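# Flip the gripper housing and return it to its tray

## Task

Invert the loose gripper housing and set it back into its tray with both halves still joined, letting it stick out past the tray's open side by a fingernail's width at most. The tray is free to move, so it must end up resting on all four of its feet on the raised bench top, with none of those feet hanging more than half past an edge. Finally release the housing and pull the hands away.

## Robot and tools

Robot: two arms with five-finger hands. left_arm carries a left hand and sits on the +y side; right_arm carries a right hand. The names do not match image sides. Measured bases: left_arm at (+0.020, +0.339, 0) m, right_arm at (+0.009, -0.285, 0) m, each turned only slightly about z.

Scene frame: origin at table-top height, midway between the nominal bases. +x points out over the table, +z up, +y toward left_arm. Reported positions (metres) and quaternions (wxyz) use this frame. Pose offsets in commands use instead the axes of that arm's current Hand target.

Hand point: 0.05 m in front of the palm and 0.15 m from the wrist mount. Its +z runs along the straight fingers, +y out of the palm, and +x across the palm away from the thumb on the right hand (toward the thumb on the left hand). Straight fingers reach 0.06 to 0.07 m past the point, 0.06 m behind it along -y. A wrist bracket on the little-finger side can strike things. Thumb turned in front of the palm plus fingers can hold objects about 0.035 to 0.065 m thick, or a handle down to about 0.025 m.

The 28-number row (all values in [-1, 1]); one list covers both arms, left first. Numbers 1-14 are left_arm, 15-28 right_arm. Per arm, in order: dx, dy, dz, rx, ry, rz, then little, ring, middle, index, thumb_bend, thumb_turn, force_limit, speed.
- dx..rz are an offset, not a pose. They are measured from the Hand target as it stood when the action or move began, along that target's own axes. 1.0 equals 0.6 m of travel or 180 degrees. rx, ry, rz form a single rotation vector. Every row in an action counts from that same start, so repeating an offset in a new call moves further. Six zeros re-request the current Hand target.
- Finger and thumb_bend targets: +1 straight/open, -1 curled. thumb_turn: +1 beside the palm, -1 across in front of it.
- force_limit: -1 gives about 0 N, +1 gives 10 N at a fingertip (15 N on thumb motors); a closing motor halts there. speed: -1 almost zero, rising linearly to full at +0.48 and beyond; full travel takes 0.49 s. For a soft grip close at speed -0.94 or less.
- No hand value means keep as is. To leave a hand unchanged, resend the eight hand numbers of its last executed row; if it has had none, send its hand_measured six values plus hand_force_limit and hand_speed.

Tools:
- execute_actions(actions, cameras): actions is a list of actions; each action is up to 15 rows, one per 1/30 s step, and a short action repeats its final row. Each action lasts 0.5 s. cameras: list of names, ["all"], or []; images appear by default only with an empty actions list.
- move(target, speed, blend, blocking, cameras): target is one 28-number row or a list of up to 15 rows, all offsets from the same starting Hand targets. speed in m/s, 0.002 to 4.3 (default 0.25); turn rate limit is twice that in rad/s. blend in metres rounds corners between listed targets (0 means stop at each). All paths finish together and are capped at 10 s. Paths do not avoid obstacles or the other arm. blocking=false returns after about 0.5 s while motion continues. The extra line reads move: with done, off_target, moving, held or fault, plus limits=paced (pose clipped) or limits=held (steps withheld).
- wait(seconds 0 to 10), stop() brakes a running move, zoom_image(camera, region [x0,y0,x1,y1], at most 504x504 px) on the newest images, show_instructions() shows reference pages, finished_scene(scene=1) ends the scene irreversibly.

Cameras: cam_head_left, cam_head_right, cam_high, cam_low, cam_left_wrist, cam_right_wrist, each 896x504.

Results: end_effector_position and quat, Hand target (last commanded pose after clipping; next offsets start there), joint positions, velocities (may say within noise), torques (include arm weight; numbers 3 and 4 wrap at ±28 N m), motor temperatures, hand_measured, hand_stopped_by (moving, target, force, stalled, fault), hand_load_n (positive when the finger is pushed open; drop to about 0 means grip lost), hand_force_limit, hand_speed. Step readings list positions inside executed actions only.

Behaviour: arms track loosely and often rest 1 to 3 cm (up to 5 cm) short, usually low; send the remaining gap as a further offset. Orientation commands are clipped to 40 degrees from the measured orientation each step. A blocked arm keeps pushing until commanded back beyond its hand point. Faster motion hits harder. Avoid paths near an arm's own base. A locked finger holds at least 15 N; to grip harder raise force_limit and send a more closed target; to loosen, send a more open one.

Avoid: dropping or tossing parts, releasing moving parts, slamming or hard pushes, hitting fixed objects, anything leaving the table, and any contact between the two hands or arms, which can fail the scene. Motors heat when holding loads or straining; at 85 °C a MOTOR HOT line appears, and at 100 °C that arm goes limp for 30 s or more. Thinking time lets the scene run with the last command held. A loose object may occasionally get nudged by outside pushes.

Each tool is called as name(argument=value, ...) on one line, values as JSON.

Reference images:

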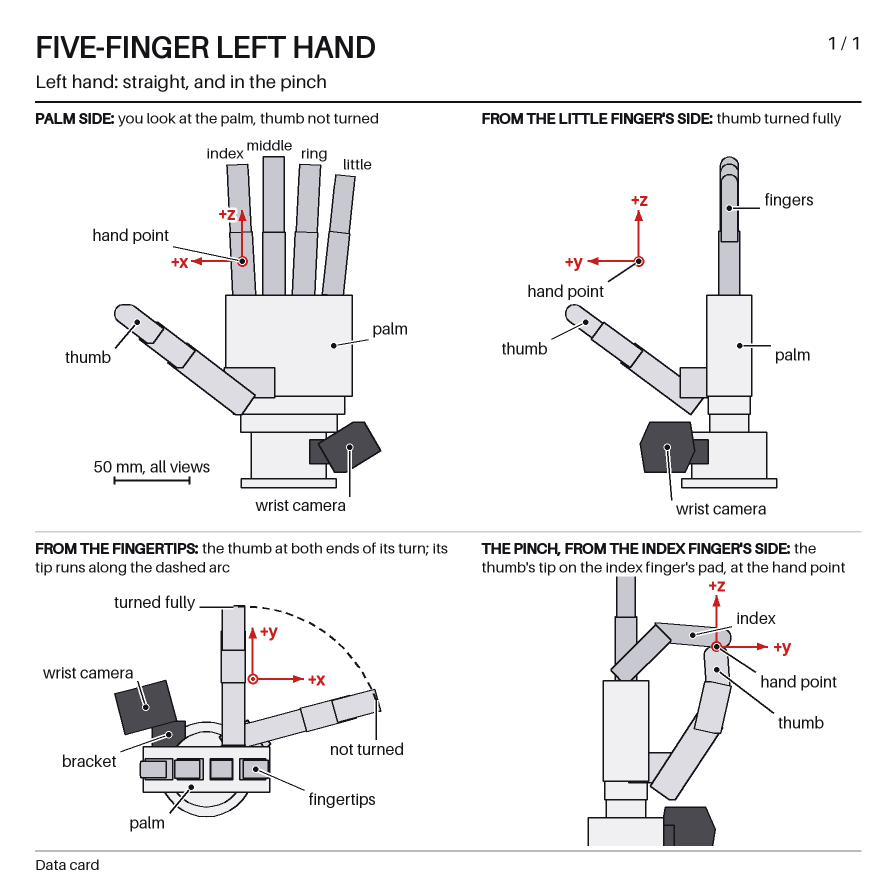

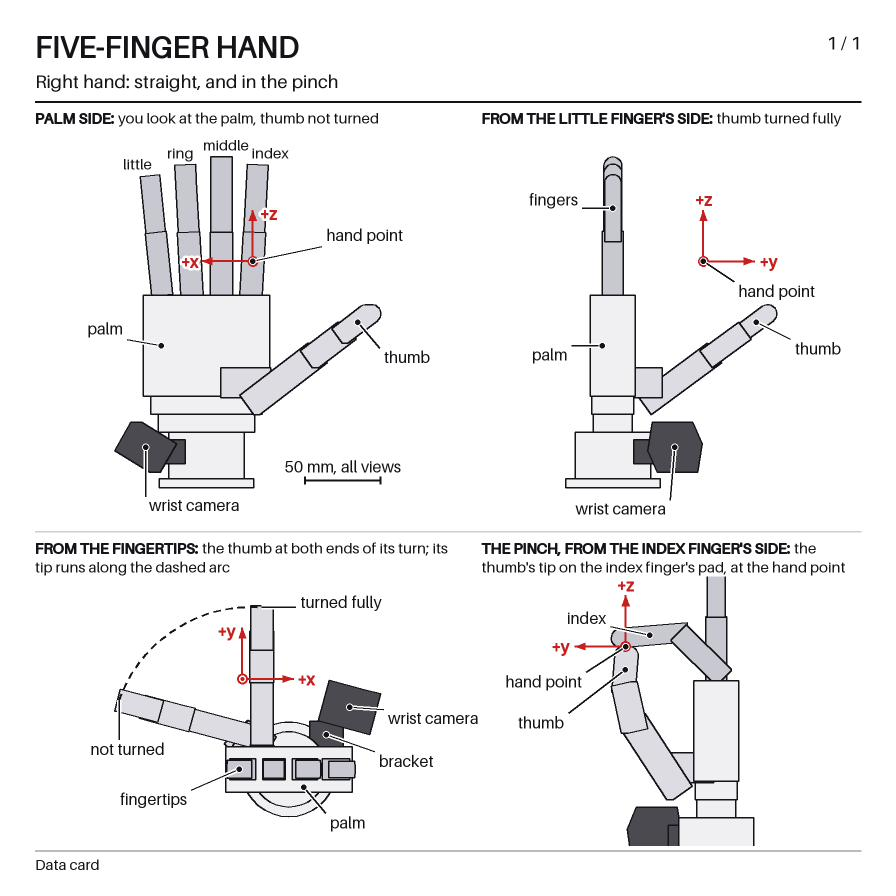

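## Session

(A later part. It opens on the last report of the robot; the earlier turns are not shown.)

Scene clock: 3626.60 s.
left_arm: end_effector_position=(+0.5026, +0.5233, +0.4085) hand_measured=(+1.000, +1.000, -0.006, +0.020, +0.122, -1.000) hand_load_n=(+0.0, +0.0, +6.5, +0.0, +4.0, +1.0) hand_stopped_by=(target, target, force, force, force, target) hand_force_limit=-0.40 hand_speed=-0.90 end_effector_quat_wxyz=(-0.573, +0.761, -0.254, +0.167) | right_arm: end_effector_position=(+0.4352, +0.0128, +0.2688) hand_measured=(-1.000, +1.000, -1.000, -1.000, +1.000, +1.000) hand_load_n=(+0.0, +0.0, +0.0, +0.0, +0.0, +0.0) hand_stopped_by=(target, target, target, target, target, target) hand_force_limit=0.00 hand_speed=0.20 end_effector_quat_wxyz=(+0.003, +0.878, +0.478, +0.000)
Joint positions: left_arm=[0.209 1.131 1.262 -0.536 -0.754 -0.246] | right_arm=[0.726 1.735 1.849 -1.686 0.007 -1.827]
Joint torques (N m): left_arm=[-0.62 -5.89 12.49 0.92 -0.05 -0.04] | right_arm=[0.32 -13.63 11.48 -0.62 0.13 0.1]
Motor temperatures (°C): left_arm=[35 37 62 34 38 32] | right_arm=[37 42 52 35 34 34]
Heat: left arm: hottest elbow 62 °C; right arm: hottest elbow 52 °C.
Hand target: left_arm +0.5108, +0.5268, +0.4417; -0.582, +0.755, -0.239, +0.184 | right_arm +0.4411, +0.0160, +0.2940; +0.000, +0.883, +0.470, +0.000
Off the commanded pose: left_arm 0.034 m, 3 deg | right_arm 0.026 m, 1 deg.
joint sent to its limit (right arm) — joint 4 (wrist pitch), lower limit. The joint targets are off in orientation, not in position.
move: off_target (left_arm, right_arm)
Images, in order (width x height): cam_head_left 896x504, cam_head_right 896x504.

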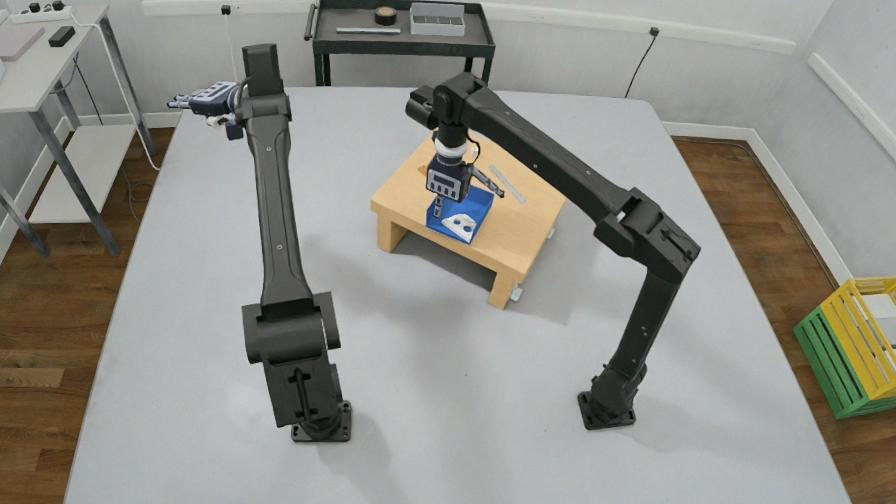

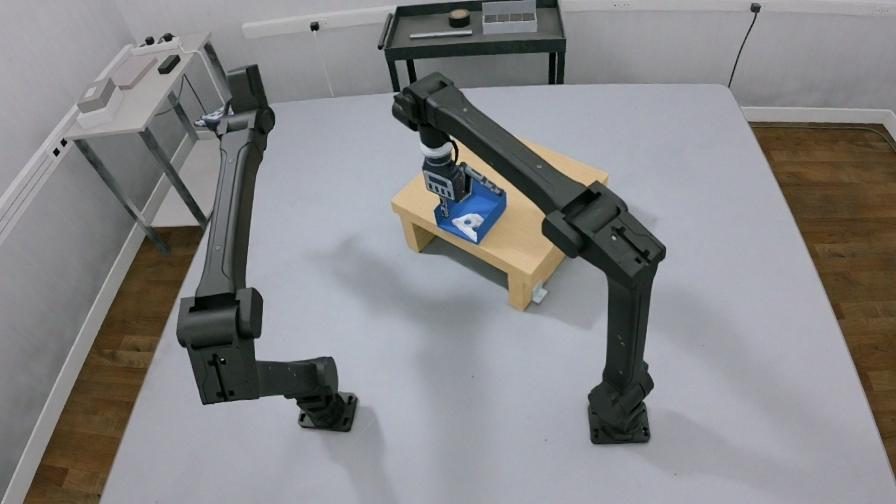

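execute_actions(actions=[], cameras=["cam_head_left","cam_head_right","cam_right_wrist","cam_high","cam_low"])

zoom_image(camera="cam_head_left", region=[410, 190, 490, 260])

zoom_image(camera="cam_head_right", region=[420, 190, 500, 260])

zoom_image(camera="cam_high", region=[380, 130, 470, 210])

Scene clock: 3656.33 s.
left_arm: end_effector_position=(+0.5026, +0.5233, +0.4085) hand_measured=(+1.000, +1.000, -0.006, +0.020, +0.122, -1.000) hand_load_n=(+0.0, +0.0, +6.5, +0.0, +4.5, +1.0) hand_stopped_by=(target, target, force, force, force, target) hand_force_limit=-0.40 hand_speed=-0.90 end_effector_quat_wxyz=(-0.573, +0.761, -0.254, +0.167) | right_arm: end_effector_position=(+0.4351, +0.0127, +0.2688) hand_measured=(-1.000, +1.000, -1.000, -1.000, +1.000, +1.000) hand_load_n=(+0.5, +0.0, +0.0, +0.0, +0.0, +0.0) hand_stopped_by=(target, target, target, target, target, target) hand_force_limit=0.00 hand_speed=0.20 end_effector_quat_wxyz=(+0.003, +0.878, +0.478, +0.000)
Joint positions: left_arm=[0.209 1.131 1.262 -0.536 -0.754 -0.246] | right_arm=[0.726 1.735 1.849 -1.686 0.007 -1.826]
Joint velocities: within noise
Joint torques (N m): left_arm=[-0.5 -5.95 12.51 0.92 -0.06 -0.05] | right_arm=[0.32 -13.63 11.48 -0.64 0.13 0.12]
Motor temperatures (°C): left_arm=[35 37 62 34 38 32] | right_arm=[37 42 53 35 34 34]
Heat: left arm: hottest elbow 62 °C; right arm: hottest elbow 53 °C.
Hand target: left_arm +0.5108, +0.5268, +0.4417; -0.582, +0.755, -0.239, +0.184 | right_arm +0.4411, +0.0160, +0.2940; +0.000, +0.883, +0.470, +0.000
Off the commanded pose: left_arm 0.034 m, 3 deg | right_arm 0.026 m, 1 deg.
camera_calibration:
cam_right_wrist: T_world_to_cam=[[0.968846, -0.247656, 0.00204339, -0.423433], [-0.214621, -0.835436, 0.505949, -0.0277241], [-0.123594, -0.490625, -0.862561, 0.406403], [0, 0, 0, 1]] pos_world=[0.45452, 0.0713639, 0.36544]
Images, in order (width x height): cam_head_left 896x504, cam_head_right 896x504, cam_high 896x504, cam_low 896x504, cam_right_wrist 896x504.

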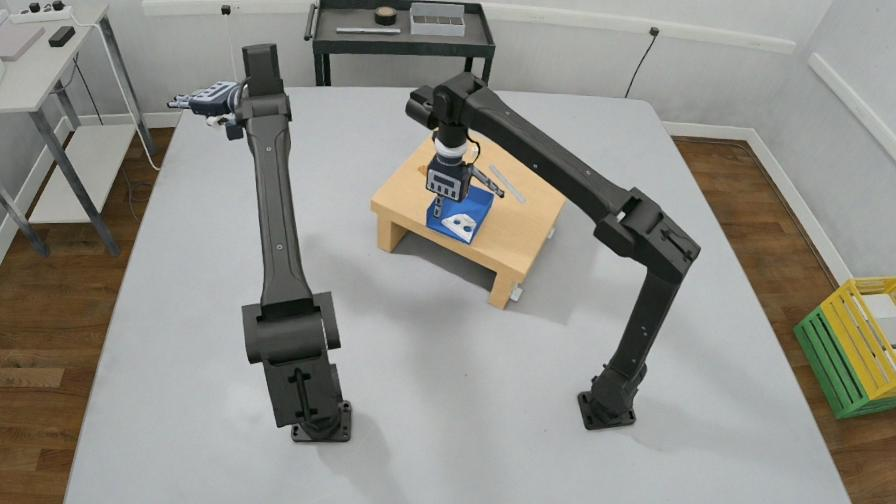

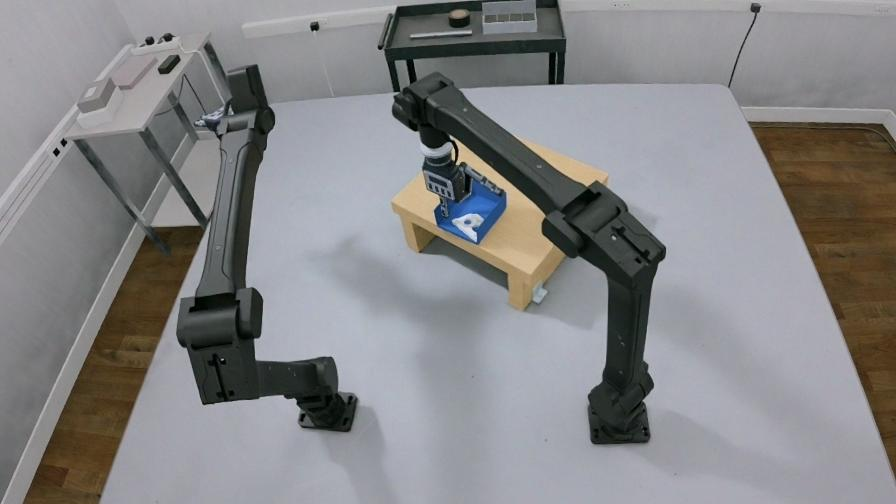

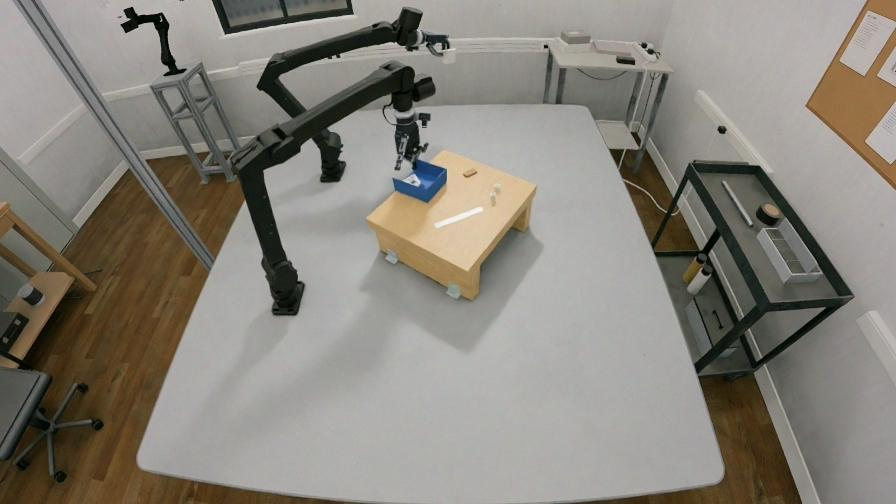

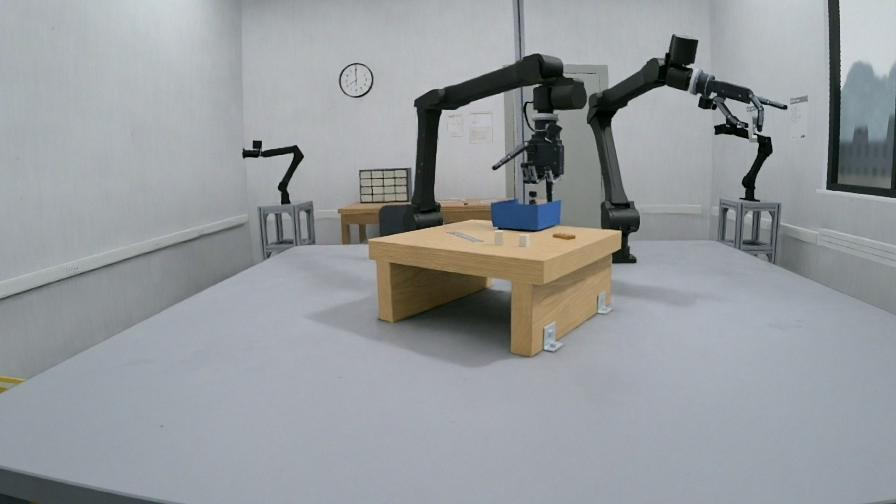

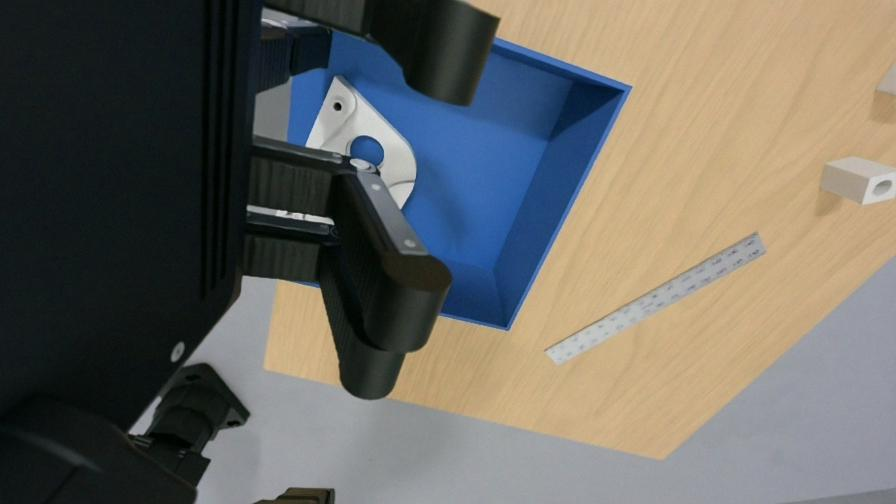

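Scaled by 6.300 from the camera's 896x504 image, which has a finer 1280x720 frame.

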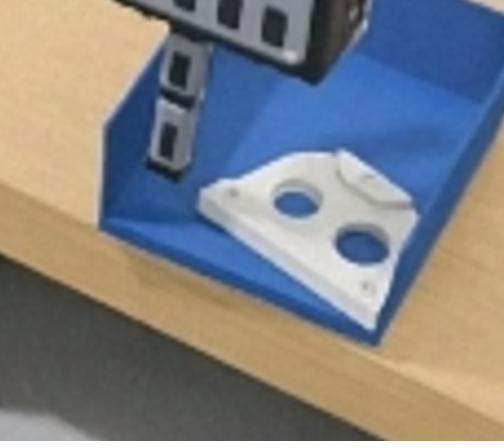

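Scaled by 6.300 from the camera's 896x504 image, which has a finer 1280x720 frame.

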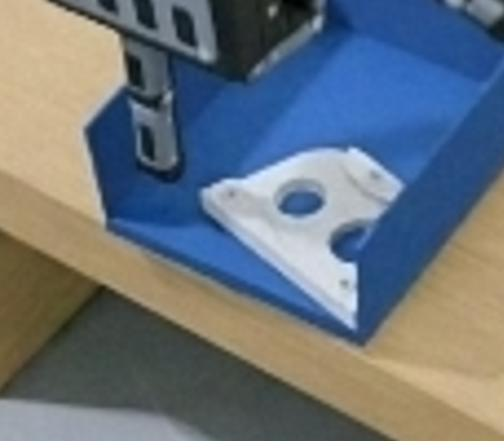

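Scaled by 5.600 from the camera's 896x504 image, which has a finer 1280x720 frame.

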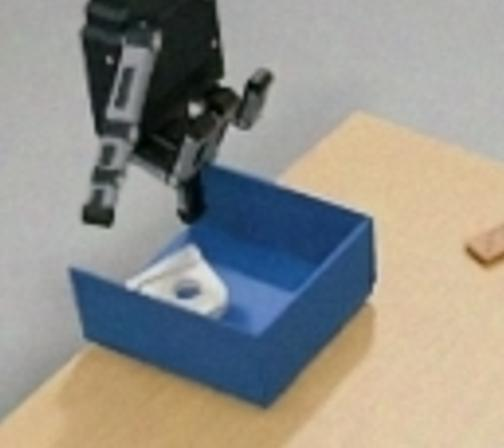

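move(target=[[0,0,0,0,0,0,1,1,-0.3,-0.3,-0.25,-1,-0.4,-0.9,-0.034,-0.01,0.03,0,0,0,-1,1,-1,-1,1,1,0,0.2],[0,0,0,0,0,0,1,1,-0.3,-0.3,-0.25,-1,-0.4,-0.9,-0.034,-0.01,0.085,0,0,0,-1,1,-1,-1,1,1,0,0.2]], speed=0.06, cameras=["cam_head_left","cam_head_right"])

zoom_image(camera="cam_head_left", region=[415, 165, 505, 245])

zoom_image(camera="cam_head_right", region=[425, 165, 515, 245])

Scene clock: 3715.77 s.
left_arm: end_effector_position=(+0.5026, +0.5233, +0.4085) hand_measured=(+1.000, +1.000, -0.006, +0.020, +0.122, -1.000) hand_load_n=(+0.0, +0.0, +6.5, +0.0, +4.0, +1.5) hand_stopped_by=(target, target, force, force, force, target) hand_force_limit=-0.40 hand_speed=-0.90 end_effector_quat_wxyz=(-0.573, +0.761, -0.254, +0.167) | right_arm: end_effector_position=(+0.4236, +0.0038, +0.2485) hand_measured=(-1.000, +1.000, -1.000, -1.000, +1.000, +1.000) hand_load_n=(+0.0, +0.0, +0.5, +0.0, +0.0, +0.0) hand_stopped_by=(target, target, target, target, target, target) hand_force_limit=0.00 hand_speed=0.20 end_effector_quat_wxyz=(+0.001, +0.879, +0.477, -0.001)
Joint positions: left_arm=[0.209 1.131 1.262 -0.536 -0.754 -0.246] | right_arm=[0.726 1.691 1.739 -1.621 0.001 -1.823]
Joint torques (N m): left_arm=[-0.5 -6.01 12.51 0.94 -0.06 -0.05] | right_arm=[0.21 -12.22 6.45 0.24 0.05 0.12]
Motor temperatures (°C): left_arm=[35 37 62 34 38 32] | right_arm=[37 43 55 35 34 34]
Heat: left arm: hottest elbow 62 °C; right arm: hottest elbow 55 °C.
Hand target: left_arm +0.5108, +0.5268, +0.4417; -0.582, +0.755, -0.239, +0.184 | right_arm +0.4247, +0.0023, +0.2430; +0.000, +0.883, +0.470, +0.000
Off the commanded pose: left_arm 0.034 m, 3 deg | right_arm 0.006 m, 1 deg.
move: off_target (left_arm)
Images, in order (width x height): cam_head_left 896x504, cam_head_right 896x504.

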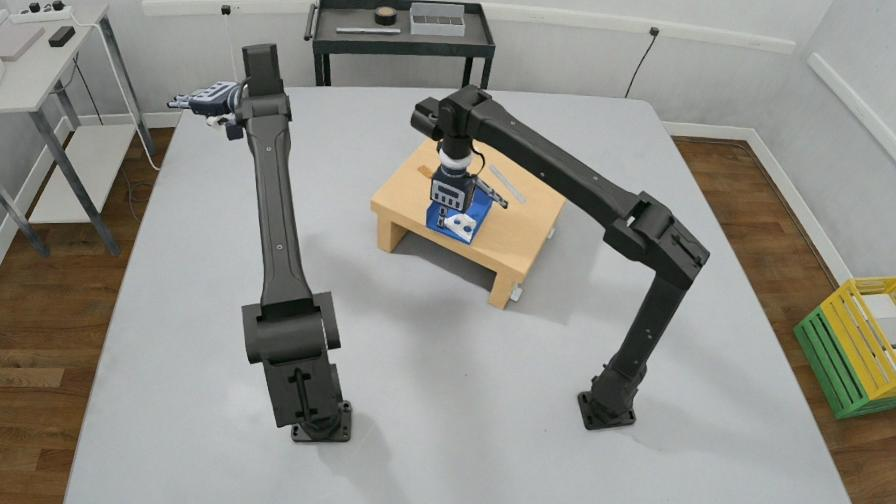

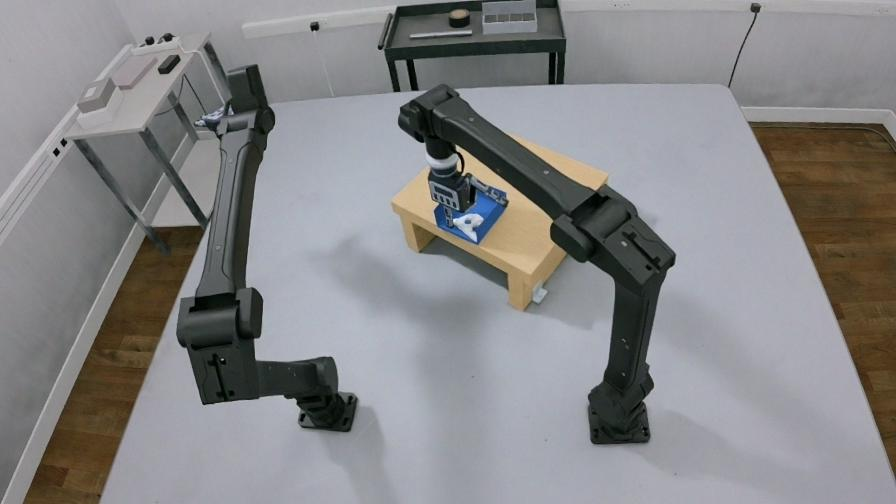

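Scaled by 5.600 from the camera's 896x504 image, which has a finer 1280x720 frame.

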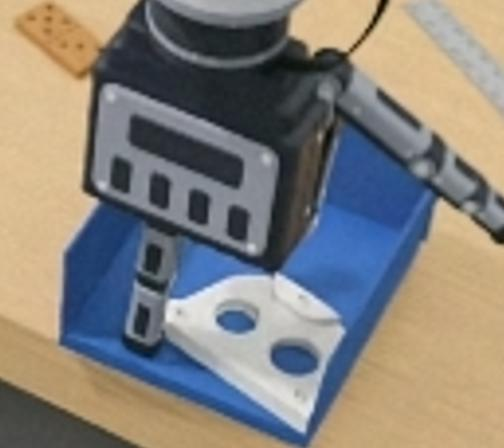

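Scaled by 5.600 from the camera's 896x504 image, which has a finer 1280x720 frame.

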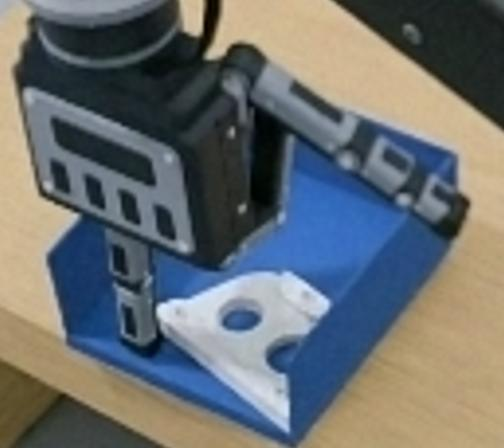

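move(target=[0,0,0,0,0,0,1,1,-0.3,-0.3,-0.25,-1,-0.4,-0.9,0.0,0.0917,0,0,0,0,-1,1,-1,-1,1,1,0,0.2], speed=0.03, cameras=["cam_head_left","cam_head_right"])

zoom_image(camera="cam_head_left", region=[415, 165, 505, 245])

zoom_image(camera="cam_head_right", region=[425, 165, 515, 245])

Scene clock: 3725.33 s.
left_arm: end_effector_position=(+0.5026, +0.5233, +0.4085) hand_measured=(+1.000, +1.000, -0.006, +0.020, +0.122, -1.000) hand_load_n=(+0.0, +0.0, +6.5, +0.0, +4.5, +1.0) hand_stopped_by=(target, target, force, force, force, target) hand_force_limit=-0.40 hand_speed=-0.90 end_effector_quat_wxyz=(-0.573, +0.761, -0.254, +0.167) | right_arm: end_effector_position=(+0.4512, -0.0262, +0.2478) hand_measured=(-1.000, +1.000, -1.000, -1.000, +1.000, +1.000) hand_load_n=(+0.0, +0.5, +0.0, +0.0, +0.0, +0.0) hand_stopped_by=(target, target, target, target, target, target) hand_force_limit=0.00 hand_speed=0.20 end_effector_quat_wxyz=(-0.006, +0.881, +0.474, -0.002)
Joint positions: left_arm=[0.209 1.131 1.262 -0.536 -0.754 -0.246] | right_arm=[0.642 1.695 1.745 -1.621 -0.013 -1.901]
Joint torques (N m): left_arm=[-0.5 -6.07 12.48 0.9 -0.06 -0.04] | right_arm=[-1.26 -9.76 10.28 -0.17 0.56 -0.1]
Motor temperatures (°C): left_arm=[35 37 62 34 38 32] | right_arm=[37 42 55 35 34 34]
Heat: left arm: hottest elbow 62 °C; right arm: hottest elbow 55 °C.
Hand target: left_arm +0.5108, +0.5268, +0.4417; -0.582, +0.755, -0.239, +0.184 | right_arm +0.4704, -0.0285, +0.2432; +0.000, +0.883, +0.470, +0.000
Off the commanded pose: left_arm 0.034 m, 3 deg | right_arm 0.020 m, 1 deg.
move: off_target (left_arm, right_arm)
Images, in order (width x height): cam_head_left 896x504, cam_head_right 896x504.

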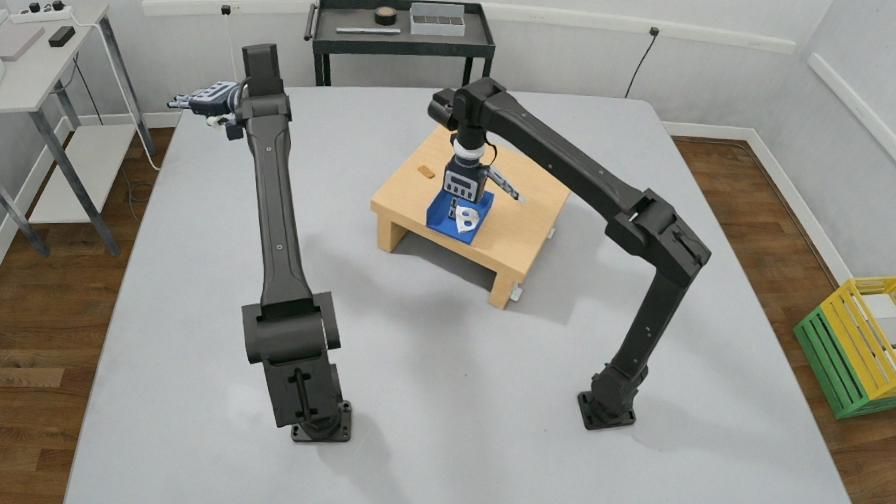

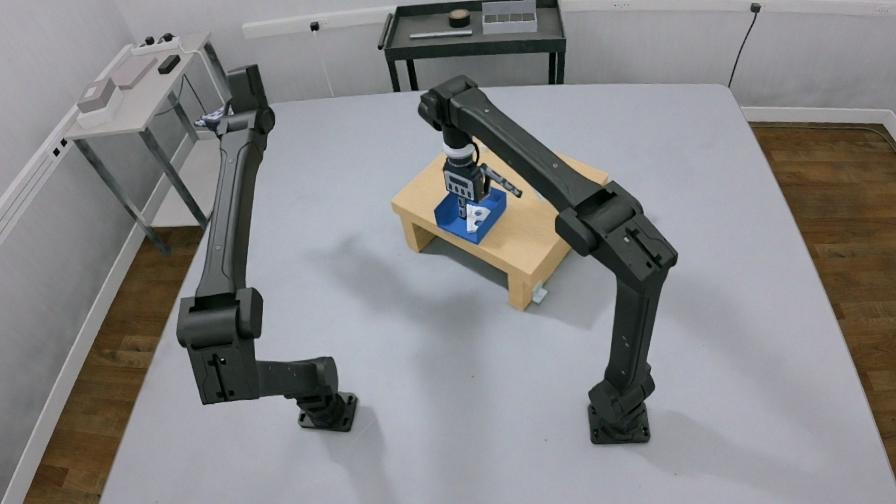

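Scaled by 5.600 from the camera's 896x504 image, which has a finer 1280x720 frame.

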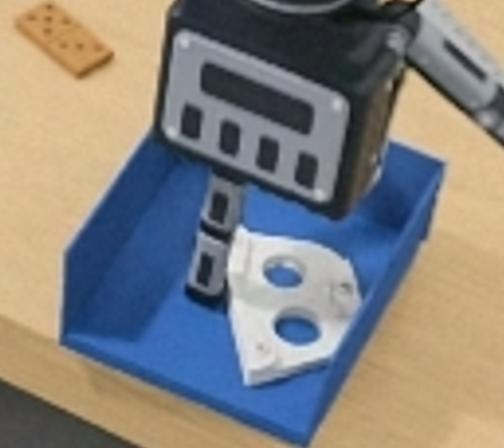

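Scaled by 5.600 from the camera's 896x504 image, which has a finer 1280x720 frame.

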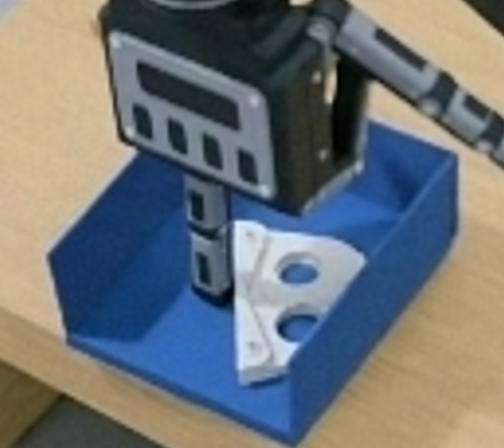

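move(target=[[0,0,0,0,0,0,1,1,-0.3,-0.3,-0.25,-1,-0.4,-0.9,0,-0.03,0,0,0,0,-1,1,-1,-1,1,1,0,0.2],[0,0,0,0,0,0,1,1,-0.3,-0.3,-0.25,-1,-0.4,-0.9,0,-0.03,-0.085,0,0,0,-1,1,-1,-1,1,1,0,0.2],[0,0,0,0,0,0,1,1,-0.3,-0.3,-0.25,-1,-0.4,-0.9,-0.0867,-0.0267,-0.085,0,0,0,-1,1,-1,-1,1,1,0,0.2]], speed=0.1, cameras=["cam_head_left","cam_head_right"])

zoom_image(camera="cam_head_left", region=[415, 165, 505, 245])

zoom_image(camera="cam_head_right", region=[425, 165, 515, 245])

Scene clock: 3764.67 s.
left_arm: end_effector_position=(+0.5026, +0.5233, +0.4085) hand_measured=(+1.000, +1.000, -0.006, +0.020, +0.122, -1.000) hand_load_n=(-0.5, +0.0, +6.5, +0.0, +4.0, +1.5) hand_stopped_by=(target, target, force, force, force, target) hand_force_limit=-0.40 hand_speed=-0.90 end_effector_quat_wxyz=(-0.573, +0.761, -0.254, +0.167) | right_arm: end_effector_position=(+0.4296, -0.0590, +0.2905) hand_measured=(-1.000, +1.000, -1.000, -1.000, +1.000, +1.000) hand_load_n=(+0.0, +0.0, +0.0, +0.0, +0.0, +0.0) hand_stopped_by=(target, target, target, target, target, target) hand_force_limit=0.00 hand_speed=0.20 end_effector_quat_wxyz=(+0.001, +0.885, +0.466, +0.008)
Joint positions: left_arm=[0.209 1.131 1.262 -0.536 -0.754 -0.246] | right_arm=[0.622 1.595 1.729 -1.689 0.004 -1.903]
Joint torques (N m): left_arm=[-0.44 -5.83 12.46 0.92 -0.06 -0.04] | right_arm=[0.15 -11.69 7.24 -0.5 0.02 -0.19]
Motor temperatures (°C): left_arm=[35 37 63 34 38 32] | right_arm=[37 41 57 35 34 34]
Heat: left arm: hottest elbow 63 °C; right arm: hottest elbow 57 °C.
Hand target: left_arm +0.5108, +0.5268, +0.4417; -0.582, +0.755, -0.239, +0.184 | right_arm +0.4280, -0.0626, +0.2940; +0.000, +0.883, +0.469, +0.000
Off the commanded pose: left_arm 0.034 m, 3 deg | right_arm 0.005 m, 1 deg.
joint sent to its limit (right arm) — joint 4 (wrist pitch), lower limit. The joint targets still meet the commanded pose.
move: off_target (left_arm)
Images, in order (width x height): cam_head_left 896x504, cam_head_right 896x504.

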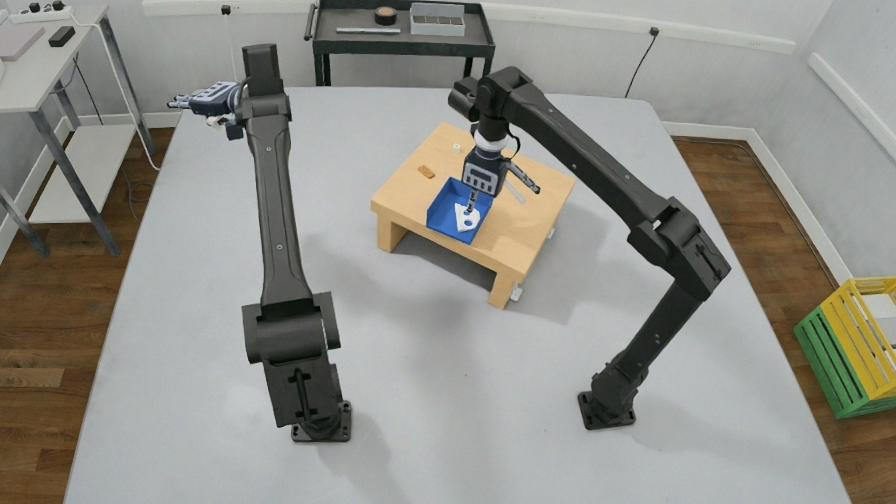

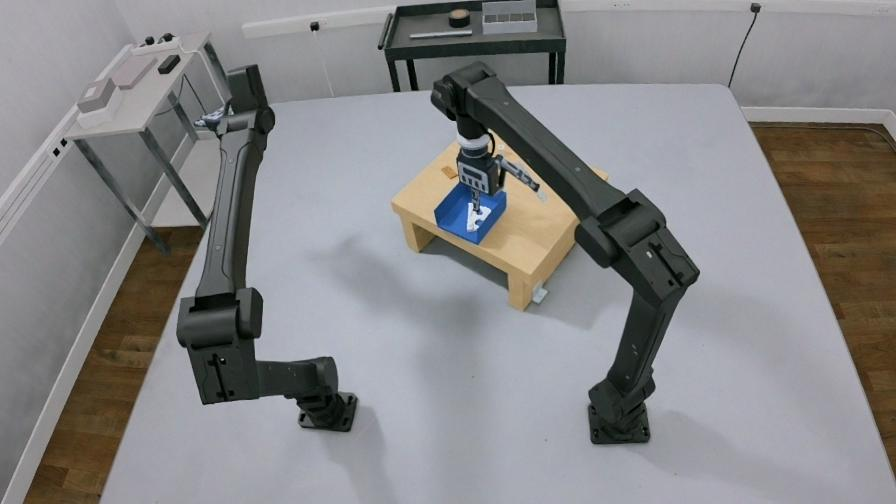

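Scaled by 5.600 from the camera's 896x504 image, which has a finer 1280x720 frame.

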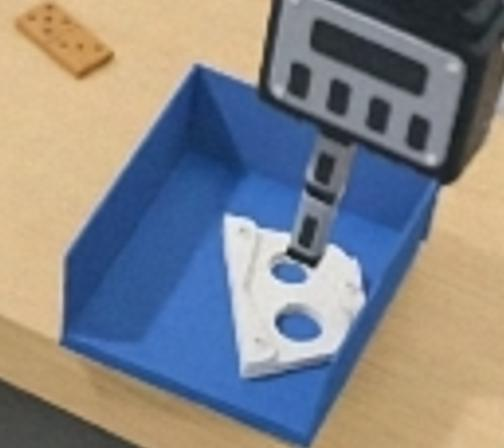

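Scaled by 5.600 from the camera's 896x504 image, which has a finer 1280x720 frame.

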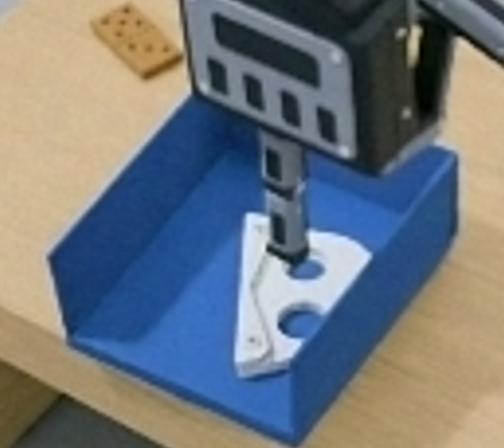

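move(target=[0,0,0,0,0,0,1,1,-0.3,-0.3,-0.25,-1,-0.4,-0.9,-0.006,-0.006,0.052,0,0,0,-1,1,-1,-1,1,1,0,0.2], speed=0.05, cameras=["cam_head_left","cam_head_right"])

zoom_image(camera="cam_head_left", region=[415, 165, 505, 245])

zoom_image(camera="cam_head_right", region=[425, 165, 515, 245])

Scene clock: 3782.77 s.
left_arm: end_effector_position=(+0.5026, +0.5233, +0.4085) hand_measured=(+1.000, +1.000, -0.006, +0.020, +0.122, -1.000) hand_load_n=(+0.0, +0.0, +6.5, +0.0, +4.0, +1.0) hand_stopped_by=(target, target, force, force, force, target) hand_force_limit=-0.40 hand_speed=-0.90 end_effector_quat_wxyz=(-0.573, +0.761, -0.254, +0.167) | right_arm: end_effector_position=(+0.4226, -0.0637, +0.2560) hand_measured=(-1.000, +1.000, -1.000, -1.000, +1.000, +1.000) hand_load_n=(+0.0, +0.0, +0.0, +0.0, +0.0, +0.0) hand_stopped_by=(target, target, target, target, target, target) hand_force_limit=0.00 hand_speed=0.20 end_effector_quat_wxyz=(+0.003, +0.885, +0.466, -0.013)
Joint positions: left_arm=[0.209 1.131 1.262 -0.536 -0.754 -0.246] | right_arm=[0.622 1.595 1.637 -1.64 0.002 -1.903]
Joint torques (N m): left_arm=[-0.44 -6.01 12.46 0.91 -0.06 -0.05] | right_arm=[0.44 -12.98 7.32 0.1 0.02 -0.11]
Motor temperatures (°C): left_arm=[35 37 63 34 38 32] | right_arm=[37 42 56 35 34 34]
Heat: left arm: hottest elbow 63 °C; right arm: hottest elbow 56 °C.
Hand target: left_arm +0.5108, +0.5268, +0.4417; -0.582, +0.755, -0.239, +0.184 | right_arm +0.4230, -0.0636, +0.2629; +0.000, +0.883, +0.469, +0.000
Off the commanded pose: left_arm 0.034 m, 3 deg | right_arm 0.007 m, 2 deg.
move: off_target (left_arm)
Images, in order (width x height): cam_head_left 896x504, cam_head_right 896x504.

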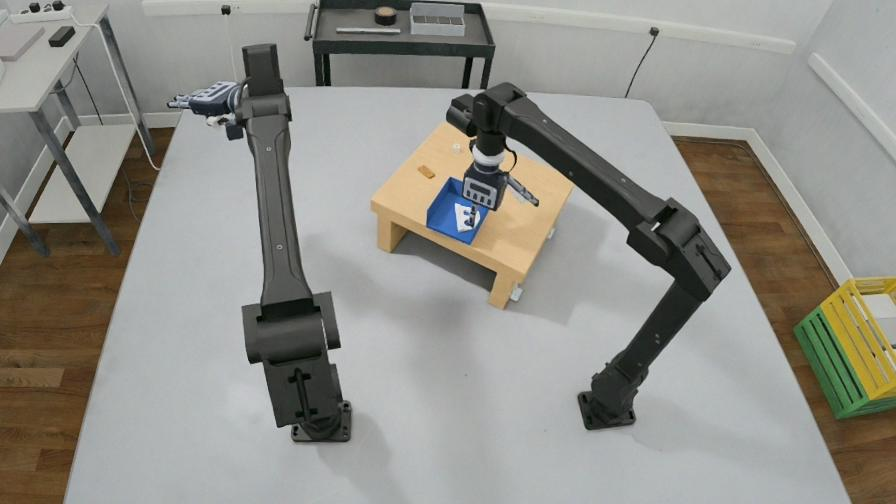

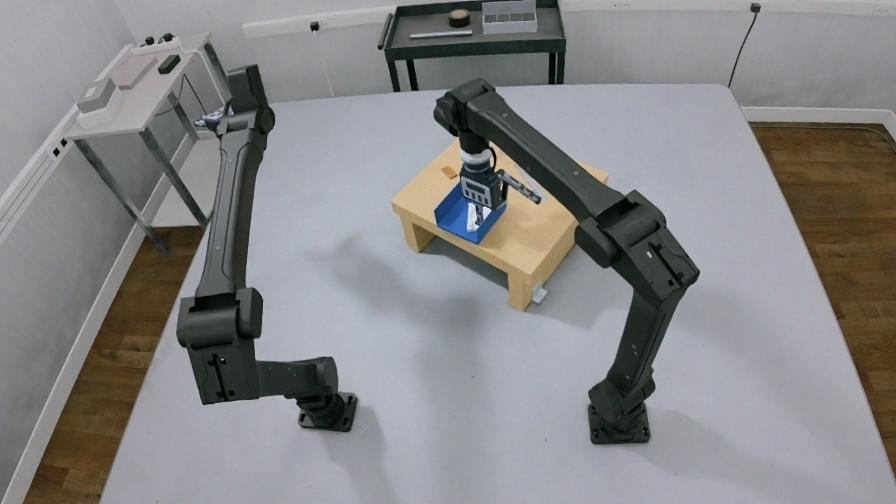

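Scaled by 5.600 from the camera's 896x504 image, which has a finer 1280x720 frame.

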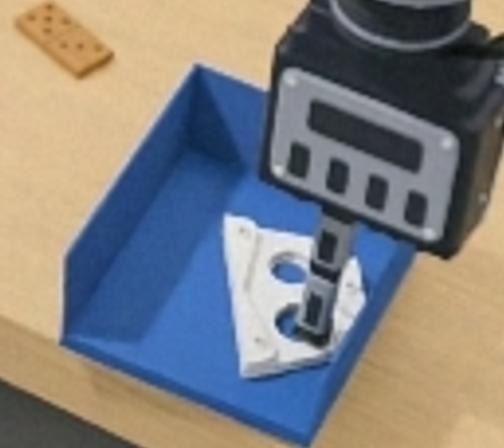

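Scaled by 5.600 from the camera's 896x504 image, which has a finer 1280x720 frame.

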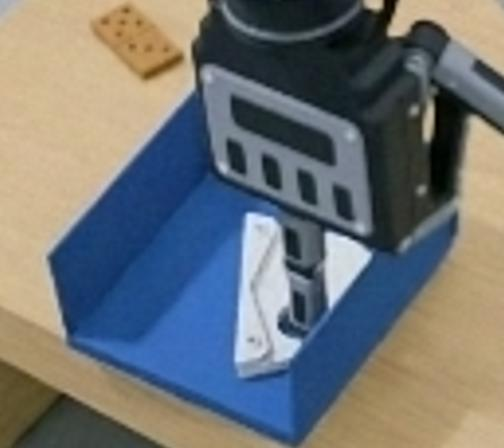

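move(target=[0,0,0,0,0,0,1,1,-0.3,-0.3,-0.25,-1,-0.4,-0.9,0.017,0.009,-0.005,0,0,0,-1,1,-1,-1,1,1,0,0.2], speed=0.05, cameras=["cam_head_left","cam_head_right"])

zoom_image(camera="cam_head_left", region=[415, 165, 505, 245])

zoom_image(camera="cam_head_right", region=[425, 165, 515, 245])

Scene clock: 3794.97 s.
left_arm: end_effector_position=(+0.5026, +0.5233, +0.4085) hand_measured=(+1.000, +1.000, -0.006, +0.020, +0.122, -1.000) hand_load_n=(+0.0, -0.5, +6.5, +0.0, +4.5, +1.5) hand_stopped_by=(target, target, force, force, force, target) hand_force_limit=-0.40 hand_speed=-0.90 end_effector_quat_wxyz=(-0.573, +0.761, -0.254, +0.167) | right_arm: end_effector_position=(+0.4226, -0.0637, +0.2560) hand_measured=(-1.000, +1.000, -1.000, -1.000, +1.000, +1.000) hand_load_n=(+0.0, +0.0, +0.0, +0.0, +0.0, +0.0) hand_stopped_by=(target, target, target, target, target, target) hand_force_limit=0.00 hand_speed=0.20 end_effector_quat_wxyz=(+0.003, +0.885, +0.466, -0.013)
Joint positions: left_arm=[0.209 1.131 1.262 -0.536 -0.754 -0.246] | right_arm=[0.622 1.595 1.637 -1.64 0.002 -1.903]
Joint torques (N m): left_arm=[-0.44 -5.95 12.45 0.94 -0.06 -0.05] | right_arm=[0.21 -10.17 10.8 -0.47 0.03 -0.15]
Motor temperatures (°C): left_arm=[35 37 63 34 38 32] | right_arm=[37 42 55 35 34 34]
Heat: left arm: hottest elbow 63 °C; right arm: hottest elbow 55 °C.
Hand target: left_arm +0.5108, +0.5268, +0.4417; -0.582, +0.755, -0.239, +0.184 | right_arm +0.4331, -0.0581, +0.2659; +0.000, +0.883, +0.469, +0.000
Off the commanded pose: left_arm 0.034 m, 3 deg | right_arm 0.016 m, 2 deg.
move: off_target (left_arm, right_arm)
Images, in order (width x height): cam_head_left 896x504, cam_head_right 896x504.

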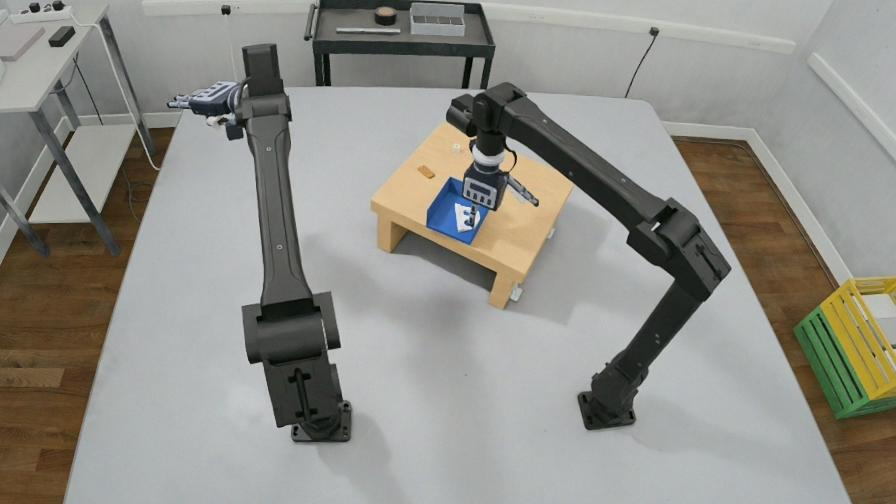

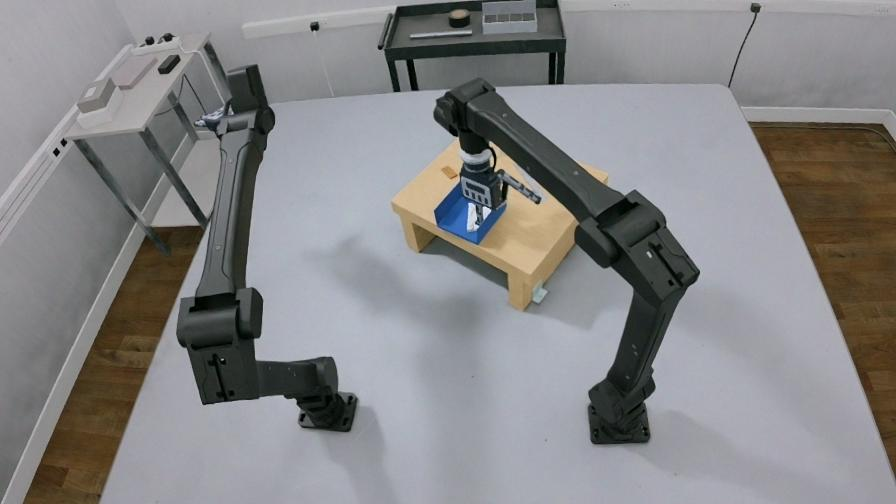

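Scaled by 5.600 from the camera's 896x504 image, which has a finer 1280x720 frame.

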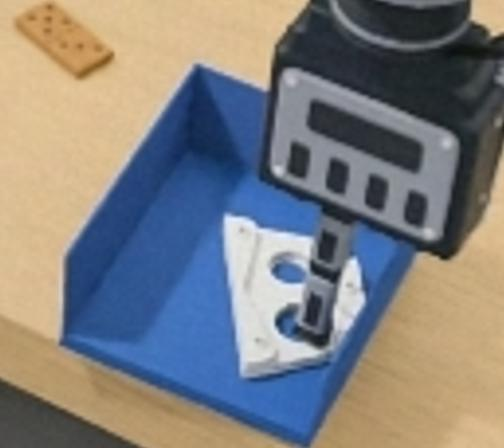

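Scaled by 5.600 from the camera's 896x504 image, which has a finer 1280x720 frame.

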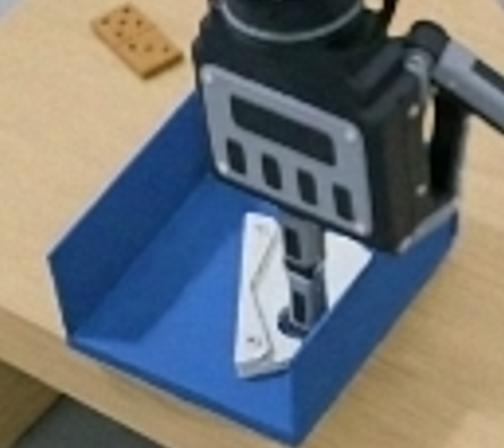

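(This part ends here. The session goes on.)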